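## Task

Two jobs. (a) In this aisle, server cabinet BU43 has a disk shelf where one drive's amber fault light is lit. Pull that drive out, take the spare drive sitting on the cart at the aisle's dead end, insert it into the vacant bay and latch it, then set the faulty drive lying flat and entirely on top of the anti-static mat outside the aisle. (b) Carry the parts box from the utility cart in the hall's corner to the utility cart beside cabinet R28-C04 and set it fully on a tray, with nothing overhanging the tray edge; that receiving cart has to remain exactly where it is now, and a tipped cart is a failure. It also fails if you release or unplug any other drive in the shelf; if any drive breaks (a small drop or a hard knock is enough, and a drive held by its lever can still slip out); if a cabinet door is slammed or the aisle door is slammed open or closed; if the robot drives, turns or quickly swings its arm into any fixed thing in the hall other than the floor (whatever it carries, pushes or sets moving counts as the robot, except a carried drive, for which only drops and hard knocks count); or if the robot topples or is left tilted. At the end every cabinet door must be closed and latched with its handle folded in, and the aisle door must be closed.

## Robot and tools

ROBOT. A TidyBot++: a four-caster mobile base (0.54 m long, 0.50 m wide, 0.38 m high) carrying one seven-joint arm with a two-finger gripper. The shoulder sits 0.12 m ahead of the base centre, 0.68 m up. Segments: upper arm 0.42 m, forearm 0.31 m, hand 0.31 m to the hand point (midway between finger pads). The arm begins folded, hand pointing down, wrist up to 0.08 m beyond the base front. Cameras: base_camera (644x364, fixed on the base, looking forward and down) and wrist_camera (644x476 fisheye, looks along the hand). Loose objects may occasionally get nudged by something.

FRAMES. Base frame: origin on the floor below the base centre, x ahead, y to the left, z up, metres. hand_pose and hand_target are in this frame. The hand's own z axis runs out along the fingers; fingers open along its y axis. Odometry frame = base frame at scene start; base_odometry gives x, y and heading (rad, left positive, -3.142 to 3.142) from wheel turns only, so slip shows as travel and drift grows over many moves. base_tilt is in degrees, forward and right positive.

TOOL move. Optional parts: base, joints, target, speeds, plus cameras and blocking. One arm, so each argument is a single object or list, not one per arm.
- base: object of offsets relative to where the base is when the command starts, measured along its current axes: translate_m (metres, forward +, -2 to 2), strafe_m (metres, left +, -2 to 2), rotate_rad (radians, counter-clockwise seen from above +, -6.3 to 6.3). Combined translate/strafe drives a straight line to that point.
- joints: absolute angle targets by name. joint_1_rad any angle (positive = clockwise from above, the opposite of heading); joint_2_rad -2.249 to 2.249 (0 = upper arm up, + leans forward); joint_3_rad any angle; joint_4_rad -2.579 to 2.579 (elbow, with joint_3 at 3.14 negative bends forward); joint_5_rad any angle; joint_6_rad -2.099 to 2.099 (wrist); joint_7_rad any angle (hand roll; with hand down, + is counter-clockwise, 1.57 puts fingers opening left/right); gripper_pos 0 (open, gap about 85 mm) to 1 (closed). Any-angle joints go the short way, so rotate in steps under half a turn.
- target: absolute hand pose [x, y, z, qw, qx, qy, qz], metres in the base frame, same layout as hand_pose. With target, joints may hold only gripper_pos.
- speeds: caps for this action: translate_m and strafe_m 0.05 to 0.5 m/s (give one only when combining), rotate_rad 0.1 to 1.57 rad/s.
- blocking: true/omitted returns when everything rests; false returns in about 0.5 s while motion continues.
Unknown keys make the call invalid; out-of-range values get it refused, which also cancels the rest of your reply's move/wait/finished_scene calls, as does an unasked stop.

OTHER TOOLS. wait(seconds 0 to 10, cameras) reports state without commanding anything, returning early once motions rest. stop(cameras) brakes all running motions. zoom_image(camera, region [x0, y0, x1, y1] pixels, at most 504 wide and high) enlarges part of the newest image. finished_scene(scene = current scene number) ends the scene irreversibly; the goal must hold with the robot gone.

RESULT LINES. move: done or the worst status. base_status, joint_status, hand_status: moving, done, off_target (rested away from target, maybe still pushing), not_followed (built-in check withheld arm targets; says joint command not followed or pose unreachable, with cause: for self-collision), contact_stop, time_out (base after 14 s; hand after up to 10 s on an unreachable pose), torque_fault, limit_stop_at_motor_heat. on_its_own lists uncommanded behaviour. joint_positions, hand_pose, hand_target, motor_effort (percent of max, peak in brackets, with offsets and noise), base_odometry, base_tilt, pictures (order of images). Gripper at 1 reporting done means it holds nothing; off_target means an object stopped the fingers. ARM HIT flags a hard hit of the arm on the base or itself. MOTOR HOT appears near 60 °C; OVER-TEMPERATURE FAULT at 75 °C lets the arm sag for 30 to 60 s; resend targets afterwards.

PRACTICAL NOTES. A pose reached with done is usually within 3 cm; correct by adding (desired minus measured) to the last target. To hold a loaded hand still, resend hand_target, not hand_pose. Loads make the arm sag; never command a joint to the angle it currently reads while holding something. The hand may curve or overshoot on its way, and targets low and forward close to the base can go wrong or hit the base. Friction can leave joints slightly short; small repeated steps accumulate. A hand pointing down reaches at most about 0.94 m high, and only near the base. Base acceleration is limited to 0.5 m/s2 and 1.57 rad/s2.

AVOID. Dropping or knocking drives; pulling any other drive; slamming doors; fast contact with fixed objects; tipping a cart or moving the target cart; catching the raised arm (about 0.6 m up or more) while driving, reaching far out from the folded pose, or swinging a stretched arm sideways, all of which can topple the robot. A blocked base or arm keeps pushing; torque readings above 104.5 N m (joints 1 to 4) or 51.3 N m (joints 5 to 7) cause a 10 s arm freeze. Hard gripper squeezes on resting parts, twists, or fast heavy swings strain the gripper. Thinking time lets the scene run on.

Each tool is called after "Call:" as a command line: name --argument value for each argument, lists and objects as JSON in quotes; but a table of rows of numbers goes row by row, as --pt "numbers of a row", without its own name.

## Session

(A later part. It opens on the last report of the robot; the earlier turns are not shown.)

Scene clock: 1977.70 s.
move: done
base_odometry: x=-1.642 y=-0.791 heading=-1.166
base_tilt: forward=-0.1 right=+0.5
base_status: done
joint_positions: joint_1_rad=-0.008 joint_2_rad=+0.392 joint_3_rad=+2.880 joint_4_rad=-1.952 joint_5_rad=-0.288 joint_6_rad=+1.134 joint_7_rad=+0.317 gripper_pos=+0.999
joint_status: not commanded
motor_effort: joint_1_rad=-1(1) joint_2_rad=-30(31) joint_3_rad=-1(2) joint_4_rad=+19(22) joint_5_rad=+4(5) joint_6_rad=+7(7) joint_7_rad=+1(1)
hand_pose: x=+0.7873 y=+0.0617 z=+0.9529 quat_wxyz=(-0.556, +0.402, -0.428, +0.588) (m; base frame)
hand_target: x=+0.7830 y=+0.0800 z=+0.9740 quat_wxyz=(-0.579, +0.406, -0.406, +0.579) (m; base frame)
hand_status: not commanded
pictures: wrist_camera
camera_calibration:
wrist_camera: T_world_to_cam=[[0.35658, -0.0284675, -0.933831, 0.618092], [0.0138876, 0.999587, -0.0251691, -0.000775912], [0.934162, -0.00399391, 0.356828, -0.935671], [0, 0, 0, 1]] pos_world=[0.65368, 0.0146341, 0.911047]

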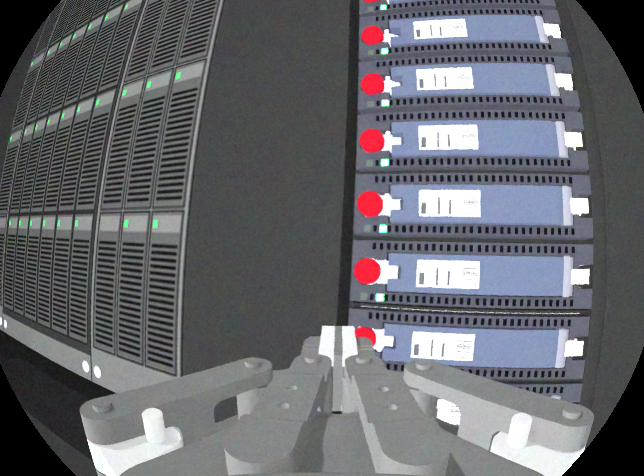

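Call:
move --base '{"translate_m": 0.01}' --speeds '{"translate_m": 0.05}' --cameras '[]'

Call:
move --base '{"translate_m": 0.008}' --speeds '{"translate_m": 0.05}' --cameras '["wrist_camera"]'

Call:
zoom_image --camera "wrist_camera" --region '[270, 240, 420, 390]'

Scene clock: 1990.47 s.
move: done
base_odometry: x=-1.638 y=-0.800 heading=-1.166
base_tilt: forward=-0.1 right=+0.5
base_status: done
joint_positions: joint_1_rad=-0.008 joint_2_rad=+0.371 joint_3_rad=+2.880 joint_4_rad=-1.980 joint_5_rad=-0.288 joint_6_rad=+1.134 joint_7_rad=+0.317 gripper_pos=+0.999
joint_status: not commanded
motor_effort: joint_1_rad=-1(1) joint_2_rad=-27(31) joint_3_rad=-1(2) joint_4_rad=+25(28) joint_5_rad=+5(6) joint_6_rad=+5(7) joint_7_rad=+0(1)
hand_pose: x=+0.7782 y=+0.0622 z=+0.9530 quat_wxyz=(-0.554, +0.406, -0.427, +0.588) (m; base frame)
hand_target: x=+0.7830 y=+0.0800 z=+0.9740 quat_wxyz=(-0.579, +0.406, -0.406, +0.579) (m; base frame)
hand_status: not commanded
pictures: none
No camera images: "cameras" was empty.

Scene clock: 1991.17 s.
move: done
base_odometry: x=-1.636 y=-0.807 heading=-1.166
base_tilt: forward=+0.0 right=+0.5
base_status: done
joint_positions: joint_1_rad=-0.008 joint_2_rad=+0.354 joint_3_rad=+2.880 joint_4_rad=-2.002 joint_5_rad=-0.288 joint_6_rad=+1.134 joint_7_rad=+0.317 gripper_pos=+0.999
joint_status: not commanded
motor_effort: joint_1_rad=-1(3) joint_2_rad=-25(27) joint_3_rad=-2(2) joint_4_rad=+29(33) joint_5_rad=+6(7) joint_6_rad=+5(6) joint_7_rad=+1(1)
hand_pose: x=+0.7709 y=+0.0625 z=+0.9529 quat_wxyz=(-0.553, +0.409, -0.426, +0.587) (m; base frame)
hand_target: x=+0.7830 y=+0.0800 z=+0.9740 quat_wxyz=(-0.579, +0.406, -0.406, +0.579) (m; base frame)
hand_status: not commanded
pictures: wrist_camera
camera_calibration:
wrist_camera: T_world_to_cam=[[0.347641, -0.0381265, -0.936852, 0.634349], [0.00896448, 0.999262, -0.0373399, 0.0140582], [0.937585, 0.00458248, 0.347726, -0.914817], [0, 0, 0, 1]] pos_world=[0.637067, 0.0143298, 0.912922]

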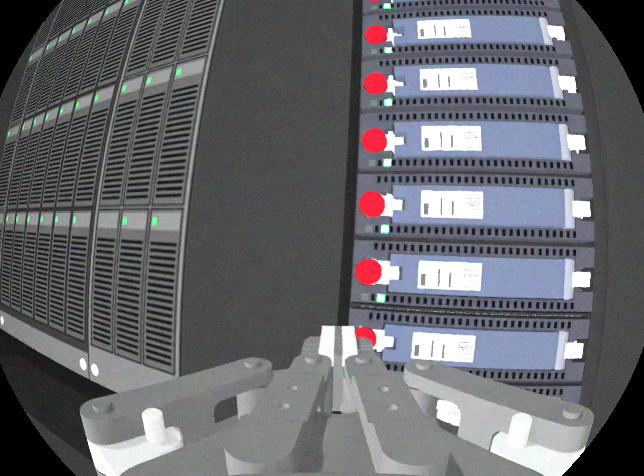

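Scaled by 3.360.

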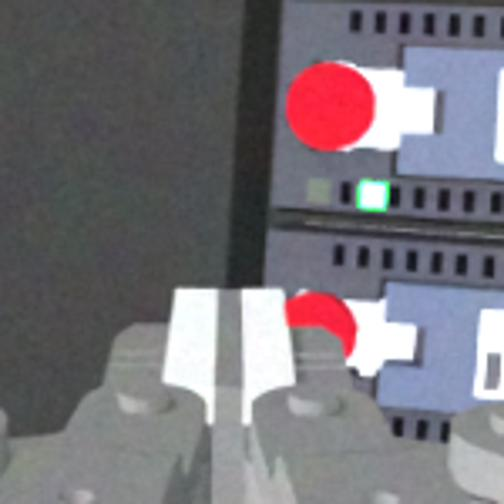

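Call:
move --base '{"translate_m": 0.02}' --speeds '{"translate_m": 0.05}' --cameras '["wrist_camera"]'

Call:
zoom_image --camera "wrist_camera" --region '[270, 240, 420, 390]'

Scene clock: 2010.73 s.
move: done
base_odometry: x=-1.628 y=-0.825 heading=-1.166
base_tilt: forward=-0.1 right=+0.5
base_status: done
joint_positions: joint_1_rad=-0.008 joint_2_rad=+0.313 joint_3_rad=+2.880 joint_4_rad=-2.055 joint_5_rad=-0.288 joint_6_rad=+1.135 joint_7_rad=+0.317 gripper_pos=+0.999
joint_status: not commanded
motor_effort: joint_1_rad=-2(2) joint_2_rad=-16(26) joint_3_rad=-1(2) joint_4_rad=+40(42) joint_5_rad=+9(10) joint_6_rad=+2(6) joint_7_rad=+1(1)
hand_pose: x=+0.7527 y=+0.0629 z=+0.9525 quat_wxyz=(-0.549, +0.417, -0.424, +0.587) (m; base frame)
hand_target: x=+0.7830 y=+0.0800 z=+0.9740 quat_wxyz=(-0.579, +0.406, -0.406, +0.579) (m; base frame)
hand_status: not commanded
pictures: wrist_camera
camera_calibration:
wrist_camera: T_world_to_cam=[[0.338469, -0.0490179, -0.9397, 0.650588], [0.00421854, 0.998711, -0.0505767, 0.030034], [0.940968, 0.0131545, 0.33824, -0.891725], [0, 0, 0, 1]] pos_world=[0.618754, 0.0136254, 0.914494]

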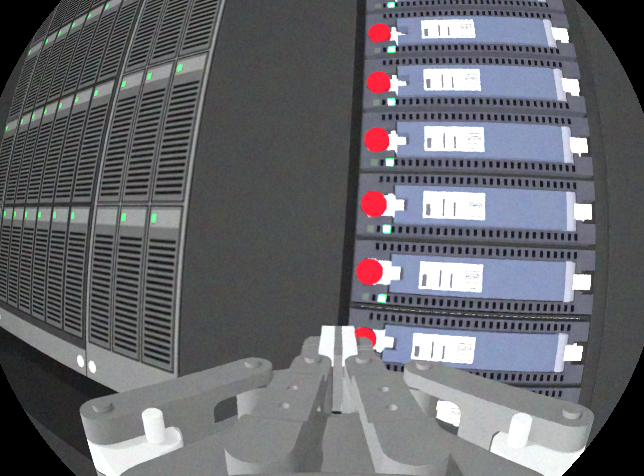

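Scaled by 3.360.

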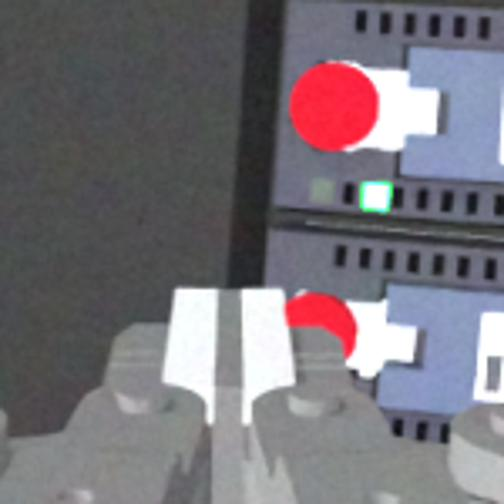

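Call:
move --base '{"translate_m": -0.12, "strafe_m": -0.05}' --speeds '{"translate_m": 0.1}' --cameras '[]'

Call:
move --target '[0.78, -0.03, 0.91, -0.3266, 0.6272, 0.3266, 0.6272]' --cameras '["wrist_camera"]'

Call:
zoom_image --camera "wrist_camera" --region '[220, 120, 440, 340]'

Scene clock: 2024.90 s.
move: done
base_odometry: x=-1.722 y=-0.734 heading=-1.166
base_tilt: forward=-0.1 right=+0.6
base_status: done
joint_positions: joint_1_rad=-0.009 joint_2_rad=+0.369 joint_3_rad=+2.879 joint_4_rad=-1.940 joint_5_rad=-0.281 joint_6_rad=+1.129 joint_7_rad=+0.317 gripper_pos=+0.999
joint_status: not commanded
motor_effort: joint_1_rad=+0(3) joint_2_rad=-30(33) joint_3_rad=-1(2) joint_4_rad=+17(38) joint_5_rad=+3(9) joint_6_rad=+7(8) joint_7_rad=+1(1)
hand_pose: x=+0.7824 y=+0.0654 z=+0.9734 quat_wxyz=(-0.565, +0.395, -0.417, +0.593) (m; base frame)
hand_target: x=+0.7830 y=+0.0800 z=+0.9740 quat_wxyz=(-0.579, +0.406, -0.406, +0.579) (m; base frame)
hand_status: not commanded
pictures: none
No camera images: "cameras" was empty.

Scene clock: 2027.53 s.
move: done
base_odometry: x=-1.722 y=-0.734 heading=-1.166
base_tilt: forward=+0.0 right=+0.5
base_status: not commanded
joint_positions: joint_1_rad=+0.511 joint_2_rad=+0.664 joint_3_rad=+3.163 joint_4_rad=-1.242 joint_5_rad=+1.448 joint_6_rad=+1.454 joint_7_rad=+0.317 gripper_pos=+0.999
joint_status: not commanded
motor_effort: joint_1_rad=+0(3) joint_2_rad=-40(41) joint_3_rad=-3(5) joint_4_rad=+17(19) joint_5_rad=-7(8) joint_6_rad=+2(7) joint_7_rad=+0(1)
hand_pose: x=+0.7967 y=-0.0347 z=+0.9291 quat_wxyz=(-0.324, +0.621, +0.286, +0.653) (m; base frame)
hand_target: x=+0.7800 y=-0.0300 z=+0.9100 quat_wxyz=(-0.327, +0.627, +0.327, +0.627) (m; base frame)
hand_status: done (0.026 m and 5.6 deg from the pose sent, 0.115 m and 96.2 deg at the start)
pictures: wrist_camera
camera_calibration:
wrist_camera: T_world_to_cam=[[0.809637, -0.586738, -0.0150347, -0.644217], [-0.00401907, 0.0200729, -0.99979, 0.980722], [0.586917, 0.809528, 0.0138937, -0.312839], [0, 0, 0, 1]] pos_world=[0.709134, -0.14442, 0.975177]

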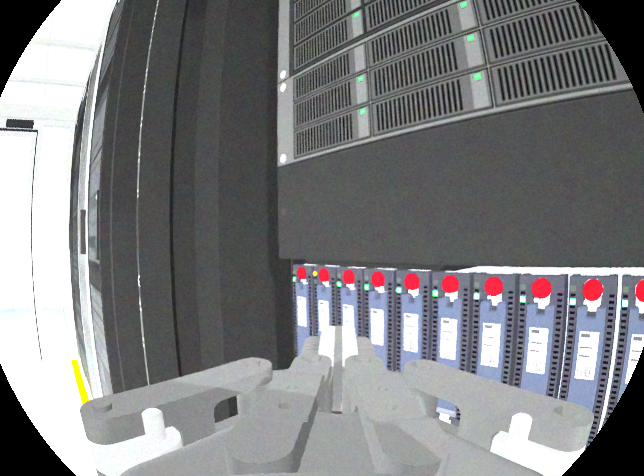

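Scaled by 2.291.

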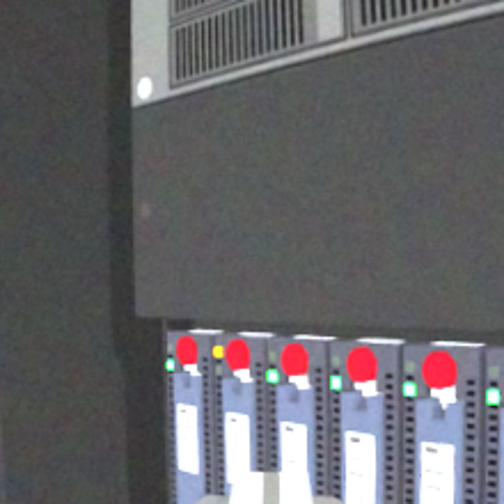

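Call:
move --base '{"strafe_m": -0.1}' --speeds '{"strafe_m": 0.15}' --cameras '[]'

Call:
move --target '[0.78, 0.05, 0.95, 0.1227, 0.1227, 0.6964, 0.6964]' --cameras '["wrist_camera"]'

Call:
zoom_image --camera "wrist_camera" --region '[180, 120, 460, 340]'

Scene clock: 2061.97 s.
move: done
base_odometry: x=-1.814 y=-0.773 heading=-1.167
base_tilt: forward=+0.0 right=+0.6
base_status: done
joint_positions: joint_1_rad=+0.516 joint_2_rad=+0.665 joint_3_rad=+3.164 joint_4_rad=-1.241 joint_5_rad=+1.451 joint_6_rad=+1.457 joint_7_rad=+0.317 gripper_pos=+0.999
joint_status: not commanded
motor_effort: joint_1_rad=+0(4) joint_2_rad=-39(41) joint_3_rad=-4(5) joint_4_rad=+17(17) joint_5_rad=-7(8) joint_6_rad=+2(3) joint_7_rad=+0(0)
hand_pose: x=+0.7957 y=-0.0384 z=+0.9282 quat_wxyz=(-0.322, +0.623, +0.286, +0.653) (m; base frame)
hand_target: x=+0.7800 y=-0.0300 z=+0.9100 quat_wxyz=(-0.327, +0.627, +0.327, +0.627) (m; base frame)
hand_status: not commanded
pictures: none
No camera images: "cameras" was empty.

Scene clock: 2064.03 s.
move: done
base_odometry: x=-1.814 y=-0.773 heading=-1.167
base_tilt: forward=+0.0 right=+0.5
base_status: not commanded
joint_positions: joint_1_rad=+0.358 joint_2_rad=+0.753 joint_3_rad=+3.283 joint_4_rad=-0.932 joint_5_rad=+1.451 joint_6_rad=+1.637 joint_7_rad=+1.630 gripper_pos=+0.999
joint_status: not commanded
motor_effort: joint_1_rad=+0(2) joint_2_rad=-42(43) joint_3_rad=-3(4) joint_4_rad=+16(18) joint_5_rad=-8(8) joint_6_rad=+0(2) joint_7_rad=+0(0)
hand_pose: x=+0.7918 y=+0.0430 z=+0.9626 quat_wxyz=(+0.129, +0.157, +0.679, +0.706) (m; base frame)
hand_target: x=+0.7800 y=+0.0500 z=+0.9500 quat_wxyz=(+0.123, +0.123, +0.696, +0.696) (m; base frame)
hand_status: done (0.019 m and 4.6 deg from the pose sent, 0.092 m and 92.6 deg at the start)
pictures: wrist_camera
camera_calibration:
wrist_camera: T_world_to_cam=[[0.0417669, 0.00469794, 0.999116, -0.987785], [0.896118, -0.442402, -0.035381, -0.608643], [0.441845, 0.896804, -0.0226877, -0.227008], [0, 0, 0, 1]] pos_world=[0.686975, -0.061043, 0.960227]

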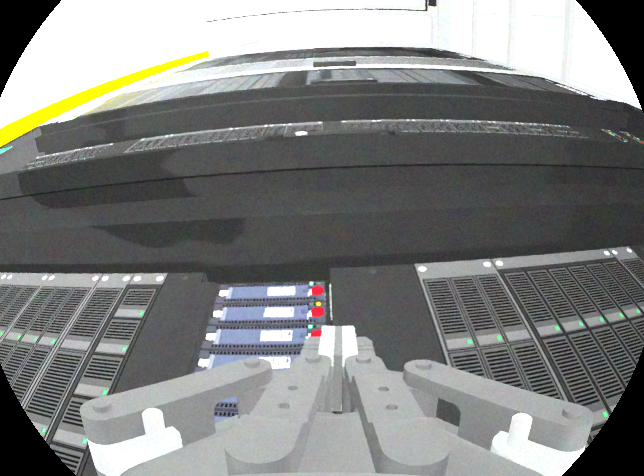

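Scaled by 1.800.

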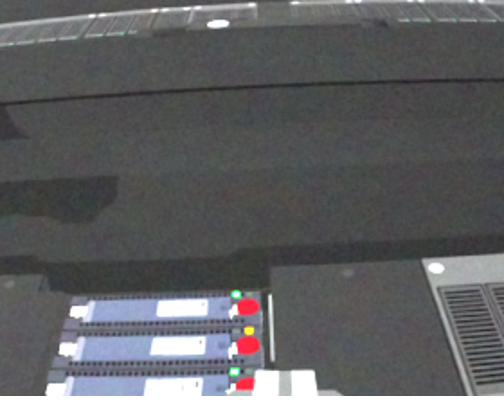

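Call:
zoom_image --camera "wrist_camera" --region '[195, 265, 345, 375]'

Scaled by 3.360.

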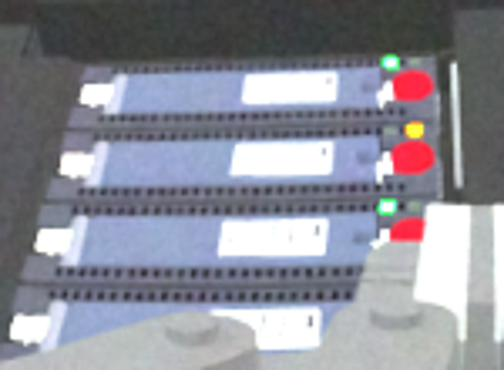

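Call:
move --target '[0.76, 0.05, 0.97, 0, 0.866, 0, 0.5]' --cameras '[]'

Call:
move --base '{"strafe_m": 0.16}' --speeds '{"strafe_m": 0.15}' --cameras '["wrist_camera"]'

Call:
zoom_image --camera "wrist_camera" --region '[220, 190, 440, 390]'

Scene clock: 2115.77 s.
move: done
base_odometry: x=-1.814 y=-0.773 heading=-1.167
base_tilt: forward=-0.1 right=+0.5
base_status: not commanded
joint_positions: joint_1_rad=-0.152 joint_2_rad=+0.174 joint_3_rad=+3.190 joint_4_rad=-1.317 joint_5_rad=+0.259 joint_6_rad=-0.566 joint_7_rad=+1.400 gripper_pos=+0.999
joint_status: not commanded
motor_effort: joint_1_rad=+0(5) joint_2_rad=-28(45) joint_3_rad=+0(4) joint_4_rad=+22(30) joint_5_rad=+2(15) joint_6_rad=+6(12) joint_7_rad=+0(1)
hand_pose: x=+0.7808 y=+0.0303 z=+0.9818 quat_wxyz=(+0.048, +0.850, +0.031, +0.523) (m; base frame)
hand_target: x=+0.7600 y=+0.0500 z=+0.9700 quat_wxyz=(+0.000, +0.866, +0.000, +0.500) (m; base frame)
hand_status: done (0.031 m and 7.3 deg from the pose sent, 0.033 m and 121.4 deg at the start)
pictures: none
No camera images: "cameras" was empty.

Scene clock: 2117.47 s.
move: done
base_odometry: x=-1.667 y=-0.710 heading=-1.167
base_tilt: forward=-0.1 right=+0.5
base_status: done
joint_positions: joint_1_rad=-0.155 joint_2_rad=+0.173 joint_3_rad=+3.189 joint_4_rad=-1.317 joint_5_rad=+0.255 joint_6_rad=-0.569 joint_7_rad=+1.399 gripper_pos=+0.999
joint_status: not commanded
motor_effort: joint_1_rad=+0(5) joint_2_rad=-29(29) joint_3_rad=+1(3) joint_4_rad=+22(22) joint_5_rad=+2(3) joint_6_rad=+6(7) joint_7_rad=+0(1)
hand_pose: x=+0.7801 y=+0.0333 z=+0.9810 quat_wxyz=(+0.045, +0.851, +0.032, +0.522) (m; base frame)
hand_target: x=+0.7600 y=+0.0500 z=+0.9700 quat_wxyz=(+0.000, +0.866, +0.000, +0.500) (m; base frame)
hand_status: not commanded
pictures: wrist_camera
camera_calibration:
wrist_camera: T_world_to_cam=[[0.0569283, -0.99367, 0.0968461, -0.0990944], [-0.497746, -0.112336, -0.860017, 1.28359], [0.865453, 0.000754615, -0.50099, -0.0440891], [0, 0, 0, 1]] pos_world=[0.6827, 0.0457598, 1.09142]

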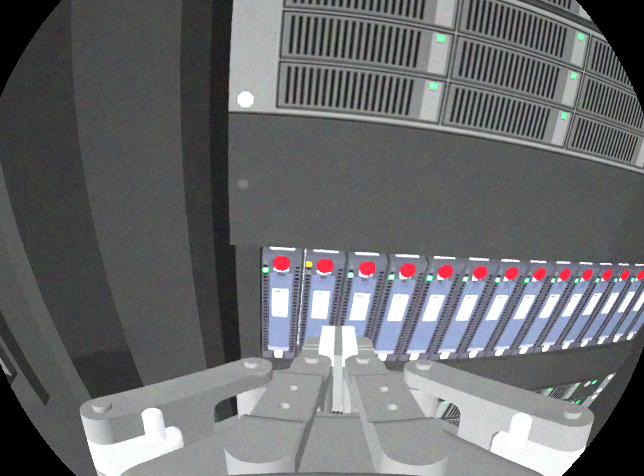

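Scaled by 2.291.

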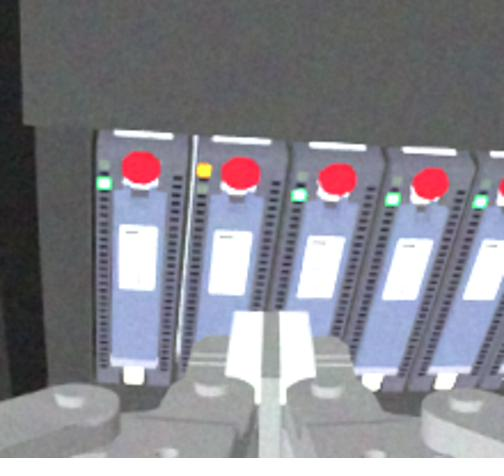

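Call:
move --target '[0.76, 0.05, 0.943, 0, 0.866, 0, 0.5]' --base '{"translate_m": 0.03, "strafe_m": 0.006}' --speeds '{"translate_m": 0.05}' --cameras '["wrist_camera"]'

Call:
zoom_image --camera "wrist_camera" --region '[240, 190, 420, 370]'

Scene clock: 2143.70 s.
move: done
base_odometry: x=-1.649 y=-0.736 heading=-1.167
base_tilt: forward=-0.1 right=+0.4
base_status: done
joint_positions: joint_1_rad=-0.155 joint_2_rad=+0.165 joint_3_rad=+3.189 joint_4_rad=-1.412 joint_5_rad=+0.255 joint_6_rad=-0.567 joint_7_rad=+1.371 gripper_pos=+0.999
joint_status: not commanded
motor_effort: joint_1_rad=+0(1) joint_2_rad=-28(32) joint_3_rad=+0(1) joint_4_rad=+22(23) joint_5_rad=+2(3) joint_6_rad=+6(7) joint_7_rad=+0(0)
hand_pose: x=+0.7651 y=+0.0313 z=+0.9320 quat_wxyz=(+0.041, +0.872, +0.024, +0.487) (m; base frame)
hand_target: x=+0.7600 y=+0.0500 z=+0.9430 quat_wxyz=(+0.000, +0.866, +0.000, +0.500) (m; base frame)
hand_status: done (0.022 m and 5.7 deg from the pose sent, 0.046 m and 7.0 deg at the start)
pictures: wrist_camera
camera_calibration:
wrist_camera: T_world_to_cam=[[0.0502509, -0.995809, 0.0764166, -0.0712423], [-0.567998, -0.0914295, -0.817936, 1.24763], [0.821494, -0.00230253, -0.570212, 0.0425973], [0, 0, 0, 1]] pos_world=[0.67724, 0.0432248, 1.05022]

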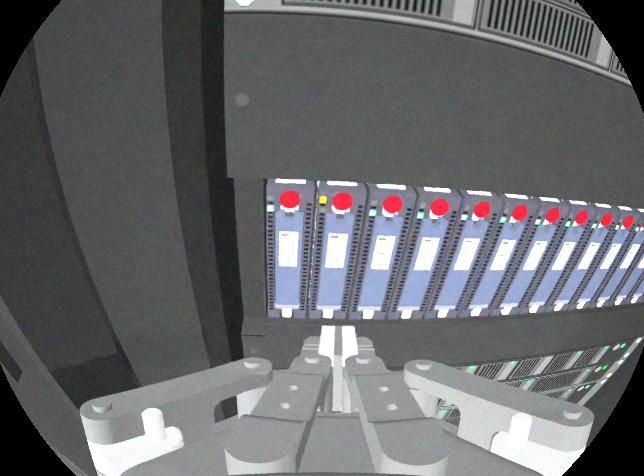

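Scaled by 2.800.

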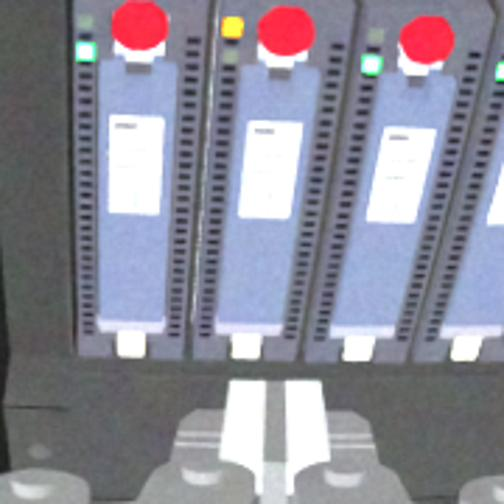

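Call:
move --target '[0.76, 0.05, 0.959, 0, 0.866, 0, 0.5]' --cameras '["wrist_camera"]'

Call:
zoom_image --camera "wrist_camera" --region '[240, 190, 420, 370]'

Scene clock: 2157.93 s.
move: done
base_odometry: x=-1.649 y=-0.736 heading=-1.167
base_tilt: forward=+0.0 right=+0.6
base_status: not commanded
joint_positions: joint_1_rad=-0.155 joint_2_rad=+0.164 joint_3_rad=+3.189 joint_4_rad=-1.383 joint_5_rad=+0.255 joint_6_rad=-0.570 joint_7_rad=+1.371 gripper_pos=+0.999
joint_status: not commanded
motor_effort: joint_1_rad=+0(1) joint_2_rad=-27(29) joint_3_rad=+0(1) joint_4_rad=+22(23) joint_5_rad=+2(2) joint_6_rad=+6(7) joint_7_rad=+0(0)
hand_pose: x=+0.7689 y=+0.0317 z=+0.9483 quat_wxyz=(+0.040, +0.866, +0.022, +0.498) (m; base frame)
hand_target: x=+0.7600 y=+0.0500 z=+0.9590 quat_wxyz=(+0.000, +0.866, +0.000, +0.500) (m; base frame)
hand_status: done (0.023 m and 5.2 deg from the pose sent, 0.033 m and 5.7 deg at the start)
pictures: wrist_camera
camera_calibration:
wrist_camera: T_world_to_cam=[[0.0477751, -0.996063, 0.0746702, -0.0687927], [-0.546133, -0.0886405, -0.832996, 1.26057], [0.836335, -0.000983396, -0.548217, 0.0165406], [0, 0, 0, 1]] pos_world=[0.67789, 0.0432318, 1.06425]

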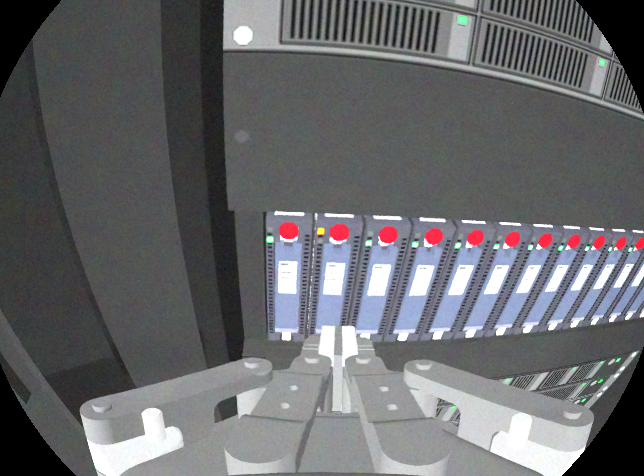

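Scaled by 2.800.

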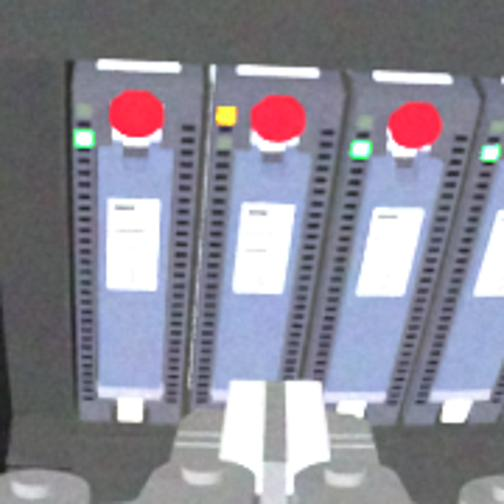

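Call:
move --base '{"translate_m": 0.055}' --speeds '{"translate_m": 0.05}' --cameras '["wrist_camera"]'

Call:
zoom_image --camera "wrist_camera" --region '[240, 240, 420, 420]'

Scene clock: 2169.13 s.
move: done
base_odometry: x=-1.627 y=-0.786 heading=-1.167
base_tilt: forward=-0.1 right=+0.5
base_status: done
joint_positions: joint_1_rad=-0.155 joint_2_rad=+0.162 joint_3_rad=+3.189 joint_4_rad=-1.383 joint_5_rad=+0.255 joint_6_rad=-0.570 joint_7_rad=+1.371 gripper_pos=+0.999
joint_status: not commanded
motor_effort: joint_1_rad=+0(2) joint_2_rad=-27(31) joint_3_rad=+0(2) joint_4_rad=+22(22) joint_5_rad=+2(2) joint_6_rad=+6(6) joint_7_rad=+0(0)
hand_pose: x=+0.7684 y=+0.0316 z=+0.9495 quat_wxyz=(+0.040, +0.865, +0.022, +0.499) (m; base frame)
hand_target: x=+0.7600 y=+0.0500 z=+0.9590 quat_wxyz=(+0.000, +0.866, +0.000, +0.500) (m; base frame)
hand_status: not commanded
pictures: wrist_camera
camera_calibration:
wrist_camera: T_world_to_cam=[[0.0475661, -0.99609, 0.0744474, -0.0685525], [-0.544683, -0.0883412, -0.833976, 1.26106], [0.837292, -0.000881229, -0.546755, 0.015459], [0, 0, 0, 1]] pos_world=[0.677194, 0.0431326, 1.06525]

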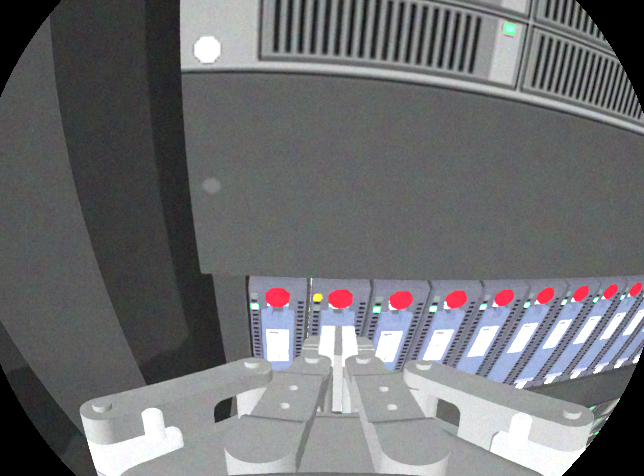

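Scaled by 2.800.

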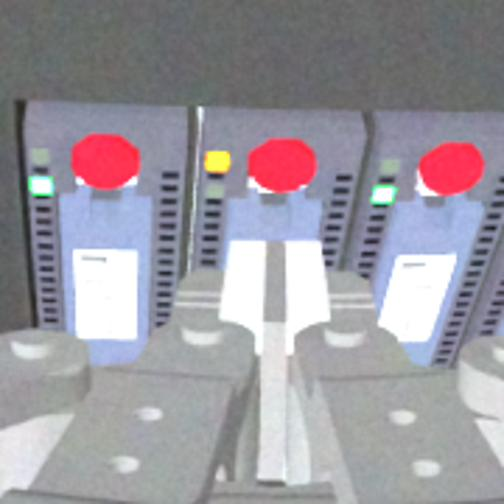

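Call:
move --base '{"translate_m": 0.016}' --speeds '{"translate_m": 0.05}' --cameras '["wrist_camera"]'

Call:
zoom_image --camera "wrist_camera" --region '[240, 240, 420, 420]'

Scene clock: 2181.30 s.
move: done
base_odometry: x=-1.621 y=-0.801 heading=-1.166
base_tilt: forward=+0.0 right=+0.5
base_status: done
joint_positions: joint_1_rad=-0.155 joint_2_rad=+0.161 joint_3_rad=+3.189 joint_4_rad=-1.383 joint_5_rad=+0.255 joint_6_rad=-0.570 joint_7_rad=+1.371 gripper_pos=+0.999
joint_status: not commanded
motor_effort: joint_1_rad=+0(1) joint_2_rad=-27(32) joint_3_rad=+0(1) joint_4_rad=+22(23) joint_5_rad=+2(2) joint_6_rad=+6(7) joint_7_rad=+0(1)
hand_pose: x=+0.7680 y=+0.0316 z=+0.9505 quat_wxyz=(+0.039, +0.865, +0.022, +0.500) (m; base frame)
hand_target: x=+0.7600 y=+0.0500 z=+0.9590 quat_wxyz=(+0.000, +0.866, +0.000, +0.500) (m; base frame)
hand_status: not commanded
pictures: wrist_camera
camera_calibration:
wrist_camera: T_world_to_cam=[[0.047428, -0.996108, 0.0742971, -0.0684328], [-0.543412, -0.0881411, -0.834826, 1.26148], [0.838125, -0.000779788, -0.545477, 0.0143799], [0, 0, 0, 1]] pos_world=[0.676697, 0.0430331, 1.06604]

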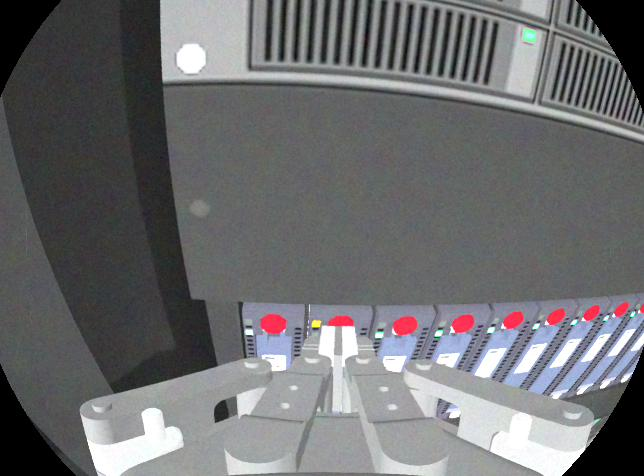

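Scaled by 2.800.

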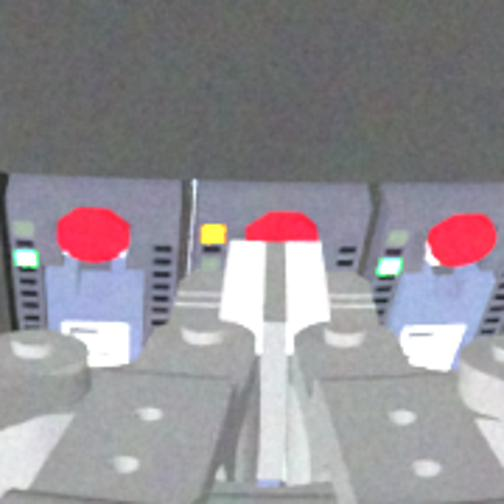

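Call:
move --base '{"translate_m": 0.01}' --speeds '{"translate_m": 0.05}' --cameras '["wrist_camera"]'

Call:
zoom_image --camera "wrist_camera" --region '[240, 240, 420, 420]'

Scene clock: 2186.20 s.
move: done
base_odometry: x=-1.617 y=-0.810 heading=-1.166
base_tilt: forward=+0.0 right=+0.5
base_status: done
joint_positions: joint_1_rad=-0.157 joint_2_rad=+0.148 joint_3_rad=+3.188 joint_4_rad=-1.385 joint_5_rad=+0.254 joint_6_rad=-0.591 joint_7_rad=+1.371 gripper_pos=+0.999
joint_status: not commanded
motor_effort: joint_1_rad=-1(2) joint_2_rad=-26(28) joint_3_rad=+0(2) joint_4_rad=+24(28) joint_5_rad=+2(3) joint_6_rad=+9(15) joint_7_rad=+0(0)
hand_pose: x=+0.7608 y=+0.0311 z=+0.9518 quat_wxyz=(+0.039, +0.868, +0.021, +0.495) (m; base frame)
hand_target: x=+0.7600 y=+0.0500 z=+0.9590 quat_wxyz=(+0.000, +0.866, +0.000, +0.500) (m; base frame)
hand_status: not commanded
pictures: wrist_camera
camera_calibration:
wrist_camera: T_world_to_cam=[[0.0454469, -0.996333, 0.0724978, -0.0653419], [-0.552378, -0.0855322, -0.829194, 1.25993], [0.832354, -0.00236196, -0.55424, 0.0339384], [0, 0, 0, 1]] pos_world=[0.670677, 0.0427423, 1.06827]

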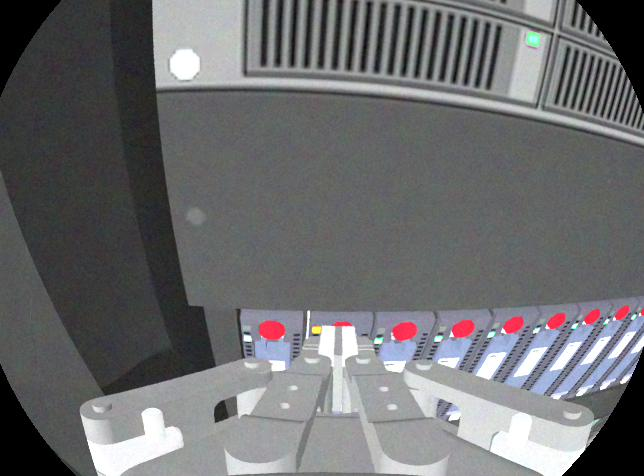

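Scaled by 2.800.

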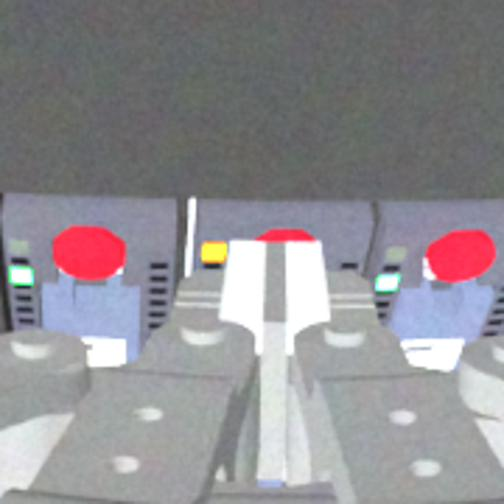

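Call:
move --base '{"translate_m": 0.015}' --speeds '{"translate_m": 0.05}' --cameras '["wrist_camera"]'

Call:
zoom_image --camera "wrist_camera" --region '[240, 240, 420, 420]'

Scene clock: 2192.63 s.
move: done
base_odometry: x=-1.611 y=-0.824 heading=-1.166
base_tilt: forward=-0.1 right=+0.6
base_status: done
joint_positions: joint_1_rad=-0.160 joint_2_rad=+0.125 joint_3_rad=+3.186 joint_4_rad=-1.393 joint_5_rad=+0.250 joint_6_rad=-0.628 joint_7_rad=+1.371 gripper_pos=+0.999
joint_status: not commanded
motor_effort: joint_1_rad=+1(3) joint_2_rad=-21(27) joint_3_rad=+2(4) joint_4_rad=+26(30) joint_5_rad=+3(4) joint_6_rad=+13(18) joint_7_rad=+0(0)
hand_pose: x=+0.7473 y=+0.0306 z=+0.9522 quat_wxyz=(+0.039, +0.873, +0.018, +0.486) (m; base frame)
hand_target: x=+0.7600 y=+0.0500 z=+0.9590 quat_wxyz=(+0.000, +0.866, +0.000, +0.500) (m; base frame)
hand_status: not commanded
pictures: wrist_camera
camera_calibration:
wrist_camera: T_world_to_cam=[[0.0426533, -0.996736, 0.0685423, -0.0594066], [-0.570365, -0.0806193, -0.817425, 1.25491], [0.820283, -0.00422819, -0.571942, 0.0712596], [0, 0, 0, 1]] pos_world=[0.659838, 0.0422586, 1.07062]

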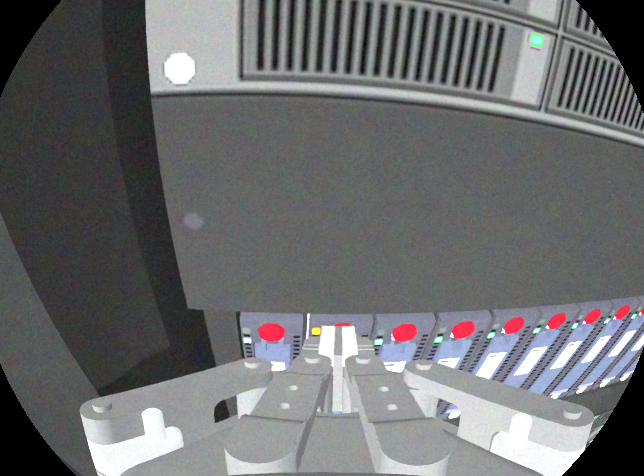

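Scaled by 2.800.

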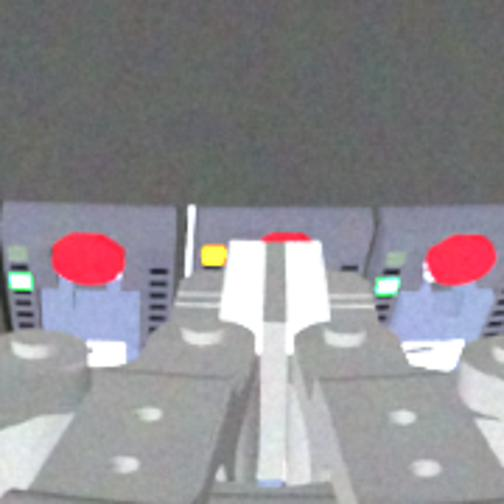

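Call:
move --base '{"translate_m": 0.015}' --speeds '{"translate_m": 0.05}' --cameras '["wrist_camera"]'

Call:
zoom_image --camera "wrist_camera" --region '[240, 240, 420, 420]'

Scene clock: 2201.87 s.
move: done
base_odometry: x=-1.605 y=-0.837 heading=-1.166
base_tilt: forward=-0.1 right=+0.5
base_status: done
joint_positions: joint_1_rad=-0.162 joint_2_rad=+0.100 joint_3_rad=+3.183 joint_4_rad=-1.404 joint_5_rad=+0.247 joint_6_rad=-0.663 joint_7_rad=+1.371 gripper_pos=+0.999
joint_status: not commanded
motor_effort: joint_1_rad=+2(4) joint_2_rad=-15(22) joint_3_rad=+3(4) joint_4_rad=+28(32) joint_5_rad=+4(5) joint_6_rad=+17(22) joint_7_rad=+0(0)
hand_pose: x=+0.7333 y=+0.0303 z=+0.9523 quat_wxyz=(+0.038, +0.878, +0.017, +0.477) (m; base frame)
hand_target: x=+0.7600 y=+0.0500 z=+0.9590 quat_wxyz=(+0.000, +0.866, +0.000, +0.500) (m; base frame)
hand_status: not commanded
pictures: wrist_camera
camera_calibration:
wrist_camera: T_world_to_cam=[[0.0408074, -0.997071, 0.0646904, -0.0540872], [-0.587161, -0.0763158, -0.805864, 1.24814], [0.808441, -0.00509848, -0.588556, 0.107452], [0, 0, 0, 1]] pos_world=[0.648201, 0.0418721, 1.07257]

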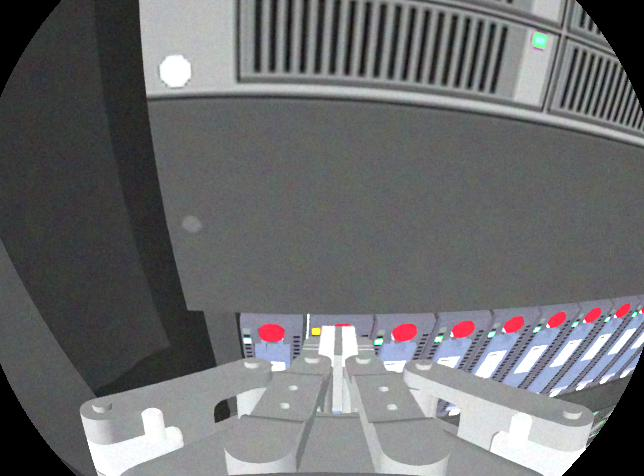

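Scaled by 2.800.

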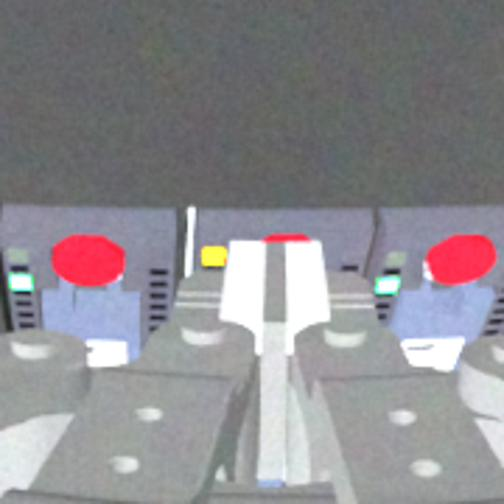

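Call:
move --base '{"translate_m": -0.08}' --speeds '{"translate_m": 0.1}' --cameras '["wrist_camera"]'

Call:
zoom_image --camera "wrist_camera" --region '[240, 190, 420, 370]'

Scene clock: 2208.87 s.
move: done
base_odometry: x=-1.636 y=-0.764 heading=-1.166
base_tilt: forward=-0.1 right=+0.5
base_status: done
joint_positions: joint_1_rad=-0.161 joint_2_rad=+0.141 joint_3_rad=+3.183 joint_4_rad=-1.385 joint_5_rad=+0.247 joint_6_rad=-0.620 joint_7_rad=+1.371 gripper_pos=+0.999
joint_status: not commanded
motor_effort: joint_1_rad=+0(2) joint_2_rad=-26(28) joint_3_rad=+1(2) joint_4_rad=+21(27) joint_5_rad=+2(4) joint_6_rad=+6(17) joint_7_rad=+0(1)
hand_pose: x=+0.7539 y=+0.0349 z=+0.9488 quat_wxyz=(+0.036, +0.873, +0.020, +0.486) (m; base frame)
hand_target: x=+0.7600 y=+0.0500 z=+0.9590 quat_wxyz=(+0.000, +0.866, +0.000, +0.500) (m; base frame)
hand_status: not commanded
pictures: wrist_camera
camera_calibration:
wrist_camera: T_world_to_cam=[[0.0485354, -0.996674, 0.0654669, -0.0566177], [-0.57, -0.0814617, -0.817597, 1.25618], [0.82021, 0.00236623, -0.572058, 0.0639278], [0, 0, 0, 1]] pos_world=[0.666336, 0.0457498, 1.06732]

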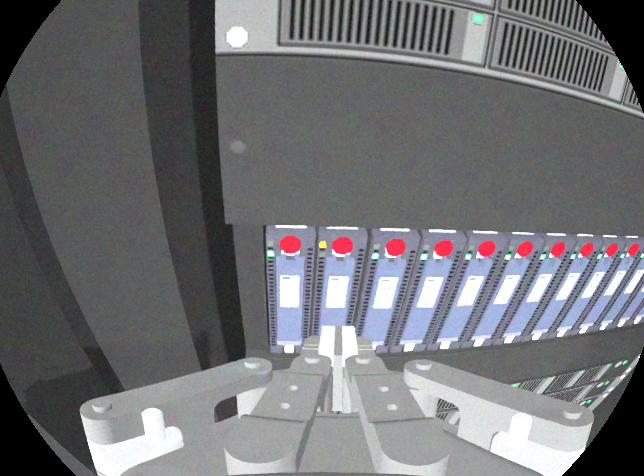

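Scaled by 2.800.

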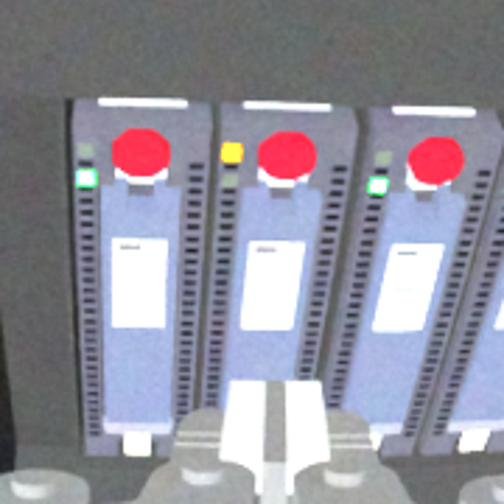

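Call:
move --joints '{"gripper_pos": 0.6}' --cameras '["wrist_camera"]'

Call:
zoom_image --camera "wrist_camera" --region '[260, 300, 420, 420]'

Scene clock: 2269.20 s.
move: done
base_odometry: x=-1.636 y=-0.764 heading=-1.166
base_tilt: forward=+0.0 right=+0.5
base_status: not commanded
joint_positions: joint_1_rad=-0.161 joint_2_rad=+0.141 joint_3_rad=+3.183 joint_4_rad=-1.385 joint_5_rad=+0.247 joint_6_rad=-0.620 joint_7_rad=+1.371 gripper_pos=+0.600
joint_status: all done
motor_effort: joint_1_rad=+0(1) joint_2_rad=-27(27) joint_3_rad=+0(1) joint_4_rad=+22(22) joint_5_rad=+2(2) joint_6_rad=+6(6) joint_7_rad=+0(0)
hand_pose: x=+0.7539 y=+0.0349 z=+0.9488 quat_wxyz=(+0.036, +0.873, +0.020, +0.486) (m; base frame)
hand_target: x=+0.7600 y=+0.0500 z=+0.9590 quat_wxyz=(+0.000, +0.866, +0.000, +0.500) (m; base frame)
hand_status: not commanded
pictures: wrist_camera
camera_calibration:
wrist_camera: T_world_to_cam=[[0.0485354, -0.996674, 0.0654669, -0.0566177], [-0.57, -0.0814617, -0.817597, 1.25618], [0.82021, 0.00236623, -0.572058, 0.0639278], [0, 0, 0, 1]] pos_world=[0.666336, 0.0457498, 1.06732]

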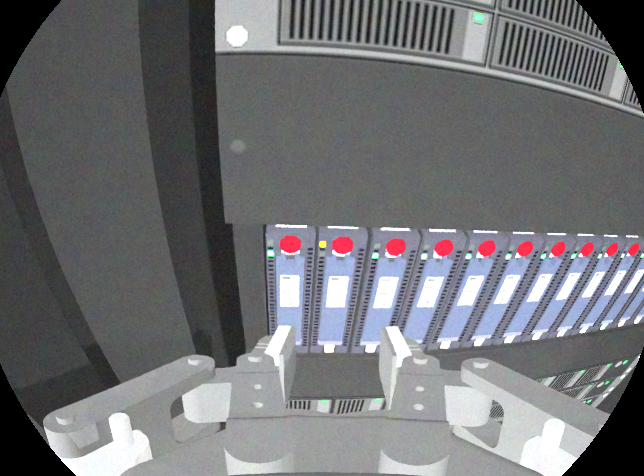

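Scaled by 3.150.

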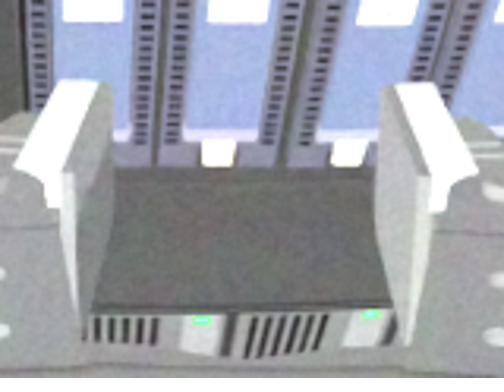

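Call:
move --target '[0.75, 0.04, 0.962, -0.1391, 0.8147, 0.2183, 0.519]' --joints '{"gripper_pos": 1.0}' --cameras '["wrist_camera"]'

Call:
zoom_image --camera "wrist_camera" --region '[240, 190, 420, 370]'

Scene clock: 2307.57 s.
move: done
base_odometry: x=-1.636 y=-0.764 heading=-1.166
base_tilt: forward=-0.1 right=+0.5
base_status: not commanded
joint_positions: joint_1_rad=+0.358 joint_2_rad=+0.191 joint_3_rad=+3.016 joint_4_rad=-1.383 joint_5_rad=-0.861 joint_6_rad=-0.787 joint_7_rad=+2.674 gripper_pos=+0.999
joint_status: all done
motor_effort: joint_1_rad=-1(2) joint_2_rad=-27(28) joint_3_rad=-1(2) joint_4_rad=+21(22) joint_5_rad=-4(4) joint_6_rad=+3(6) joint_7_rad=+0(1)
hand_pose: x=+0.7515 y=+0.0155 z=+0.9554 quat_wxyz=(-0.097, +0.827, +0.203, +0.516) (m; base frame)
hand_target: x=+0.7500 y=+0.0400 z=+0.9620 quat_wxyz=(-0.139, +0.815, +0.218, +0.519) (m; base frame)
hand_status: done (0.025 m and 5.4 deg from the pose sent, 0.015 m and 31.4 deg at the start)
pictures: wrist_camera
camera_calibration:
wrist_camera: T_world_to_cam=[[0.479657, -0.876718, 0.0359973, -0.373978], [-0.42091, -0.265891, -0.867258, 1.19686], [0.769912, 0.400835, -0.496555, 0.0291516], [0, 0, 0, 1]] pos_world=[0.660707, -0.0213248, 1.06592]

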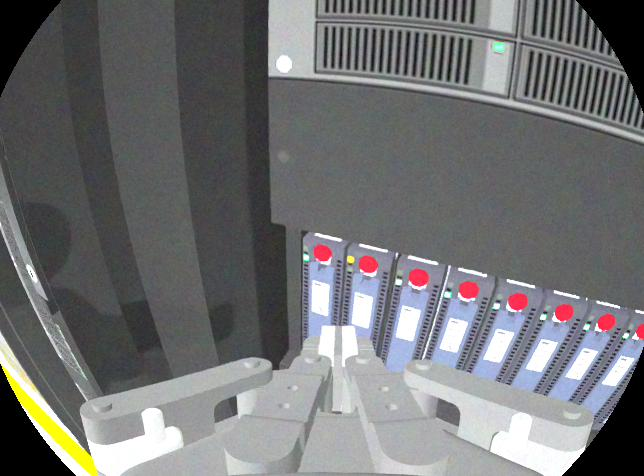

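Scaled by 2.800.

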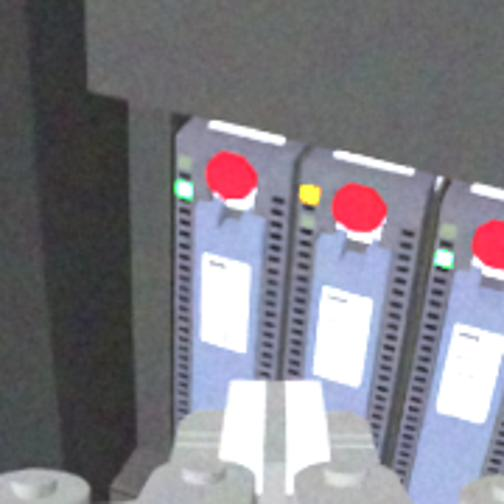

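Call:
move --target '[0.75, 0.04, 0.953, -0.1391, 0.8147, 0.2183, 0.519]' --base '{"translate_m": 0.03, "strafe_m": 0.017}' --speeds '{"translate_m": 0.05}' --cameras '["wrist_camera"]'

Call:
zoom_image --camera "wrist_camera" --region '[240, 210, 420, 390]'

Scene clock: 2332.60 s.
move: done
base_odometry: x=-1.609 y=-0.785 heading=-1.166
base_tilt: forward=-0.1 right=+0.5
base_status: done
joint_positions: joint_1_rad=+0.361 joint_2_rad=+0.196 joint_3_rad=+3.012 joint_4_rad=-1.387 joint_5_rad=-0.887 joint_6_rad=-0.788 joint_7_rad=+2.710 gripper_pos=+0.999
joint_status: not commanded
motor_effort: joint_1_rad=-1(2) joint_2_rad=-27(29) joint_3_rad=-1(2) joint_4_rad=+21(22) joint_5_rad=-4(4) joint_6_rad=+3(3) joint_7_rad=+0(1)
hand_pose: x=+0.7527 y=+0.0192 z=+0.9546 quat_wxyz=(-0.100, +0.822, +0.211, +0.519) (m; base frame)
hand_target: x=+0.7500 y=+0.0400 z=+0.9530 quat_wxyz=(-0.139, +0.815, +0.218, +0.519) (m; base frame)
hand_status: done (0.021 m and 4.7 deg from the pose sent, 0.025 m and 5.4 deg at the start)
pictures: wrist_camera
camera_calibration:
wrist_camera: T_world_to_cam=[[0.494801, -0.867973, 0.0423556, -0.388997], [-0.407071, -0.274567, -0.871152, 1.19116], [0.767767, 0.413805, -0.489183, 0.0207363], [0, 0, 0, 1]] pos_world=[0.661442, -0.0191668, 1.0643]

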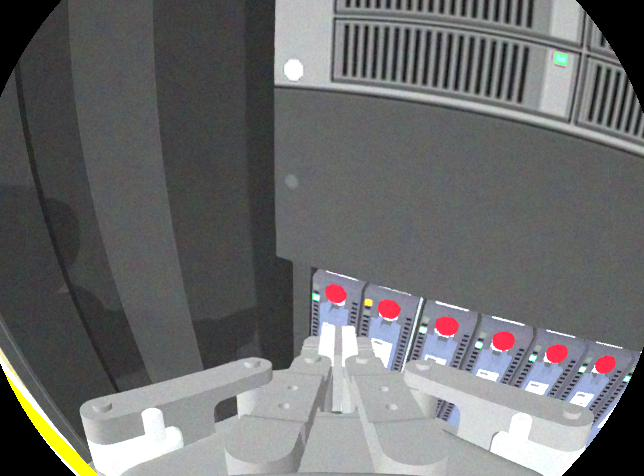

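Scaled by 2.800.

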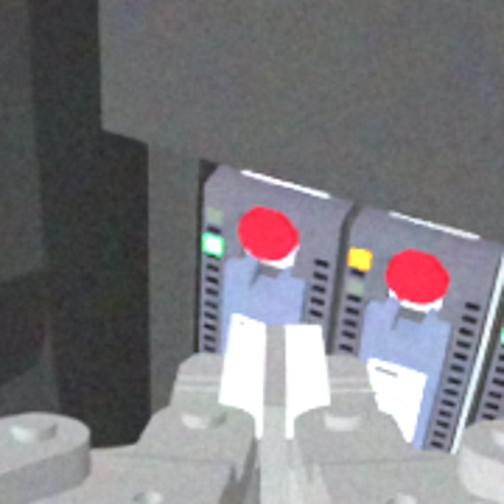

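Call:
move --target '[0.75, 0.04, 0.944, -0.1391, 0.8147, 0.2183, 0.519]' --base '{"translate_m": 0.01, "strafe_m": -0.007}' --speeds '{"translate_m": 0.05}' --cameras '["wrist_camera"]'

Call:
zoom_image --camera "wrist_camera" --region '[240, 210, 420, 390]'

Scene clock: 2347.20 s.
move: done
base_odometry: x=-1.611 y=-0.797 heading=-1.166
base_tilt: forward=-0.1 right=+0.6
base_status: done
joint_positions: joint_1_rad=+0.363 joint_2_rad=+0.204 joint_3_rad=+3.009 joint_4_rad=-1.403 joint_5_rad=-0.909 joint_6_rad=-0.788 joint_7_rad=+2.743 gripper_pos=+0.999
joint_status: not commanded
motor_effort: joint_1_rad=-1(1) joint_2_rad=-27(29) joint_3_rad=-1(2) joint_4_rad=+21(22) joint_5_rad=-4(4) joint_6_rad=+3(3) joint_7_rad=+0(0)
hand_pose: x=+0.7532 y=+0.0223 z=+0.9451 quat_wxyz=(-0.105, +0.822, +0.216, +0.516) (m; base frame)
hand_target: x=+0.7500 y=+0.0400 z=+0.9440 quat_wxyz=(-0.139, +0.815, +0.218, +0.519) (m; base frame)
hand_status: done (0.018 m and 4.0 deg from the pose sent, 0.024 m and 4.7 deg at the start)
pictures: wrist_camera
camera_calibration:
wrist_camera: T_world_to_cam=[[0.50801, -0.860532, 0.0375601, -0.391743], [-0.407789, -0.278688, -0.869507, 1.183], [0.758706, 0.426402, -0.492491, 0.0240981], [0, 0, 0, 1]] pos_world=[0.663142, -0.0176944, 1.05521]

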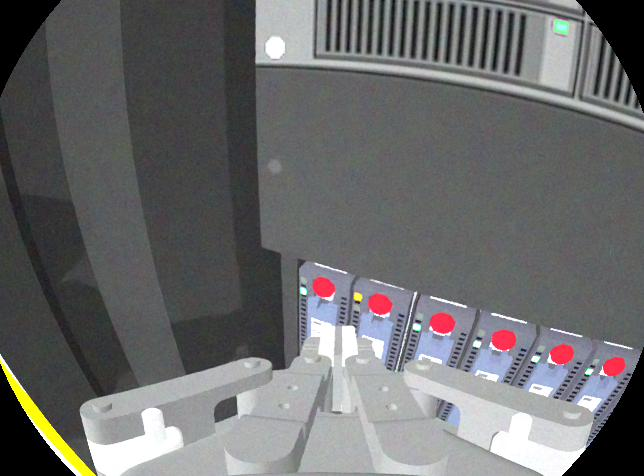

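Scaled by 2.800.

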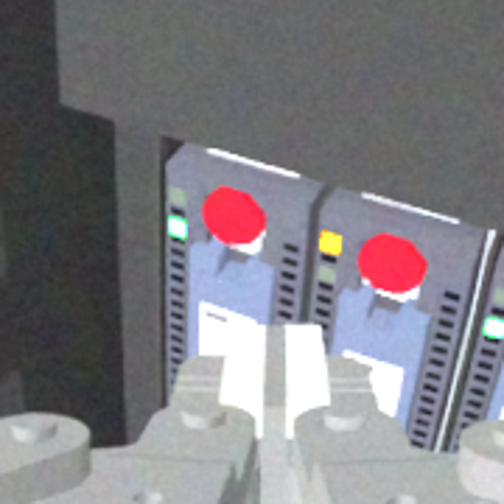

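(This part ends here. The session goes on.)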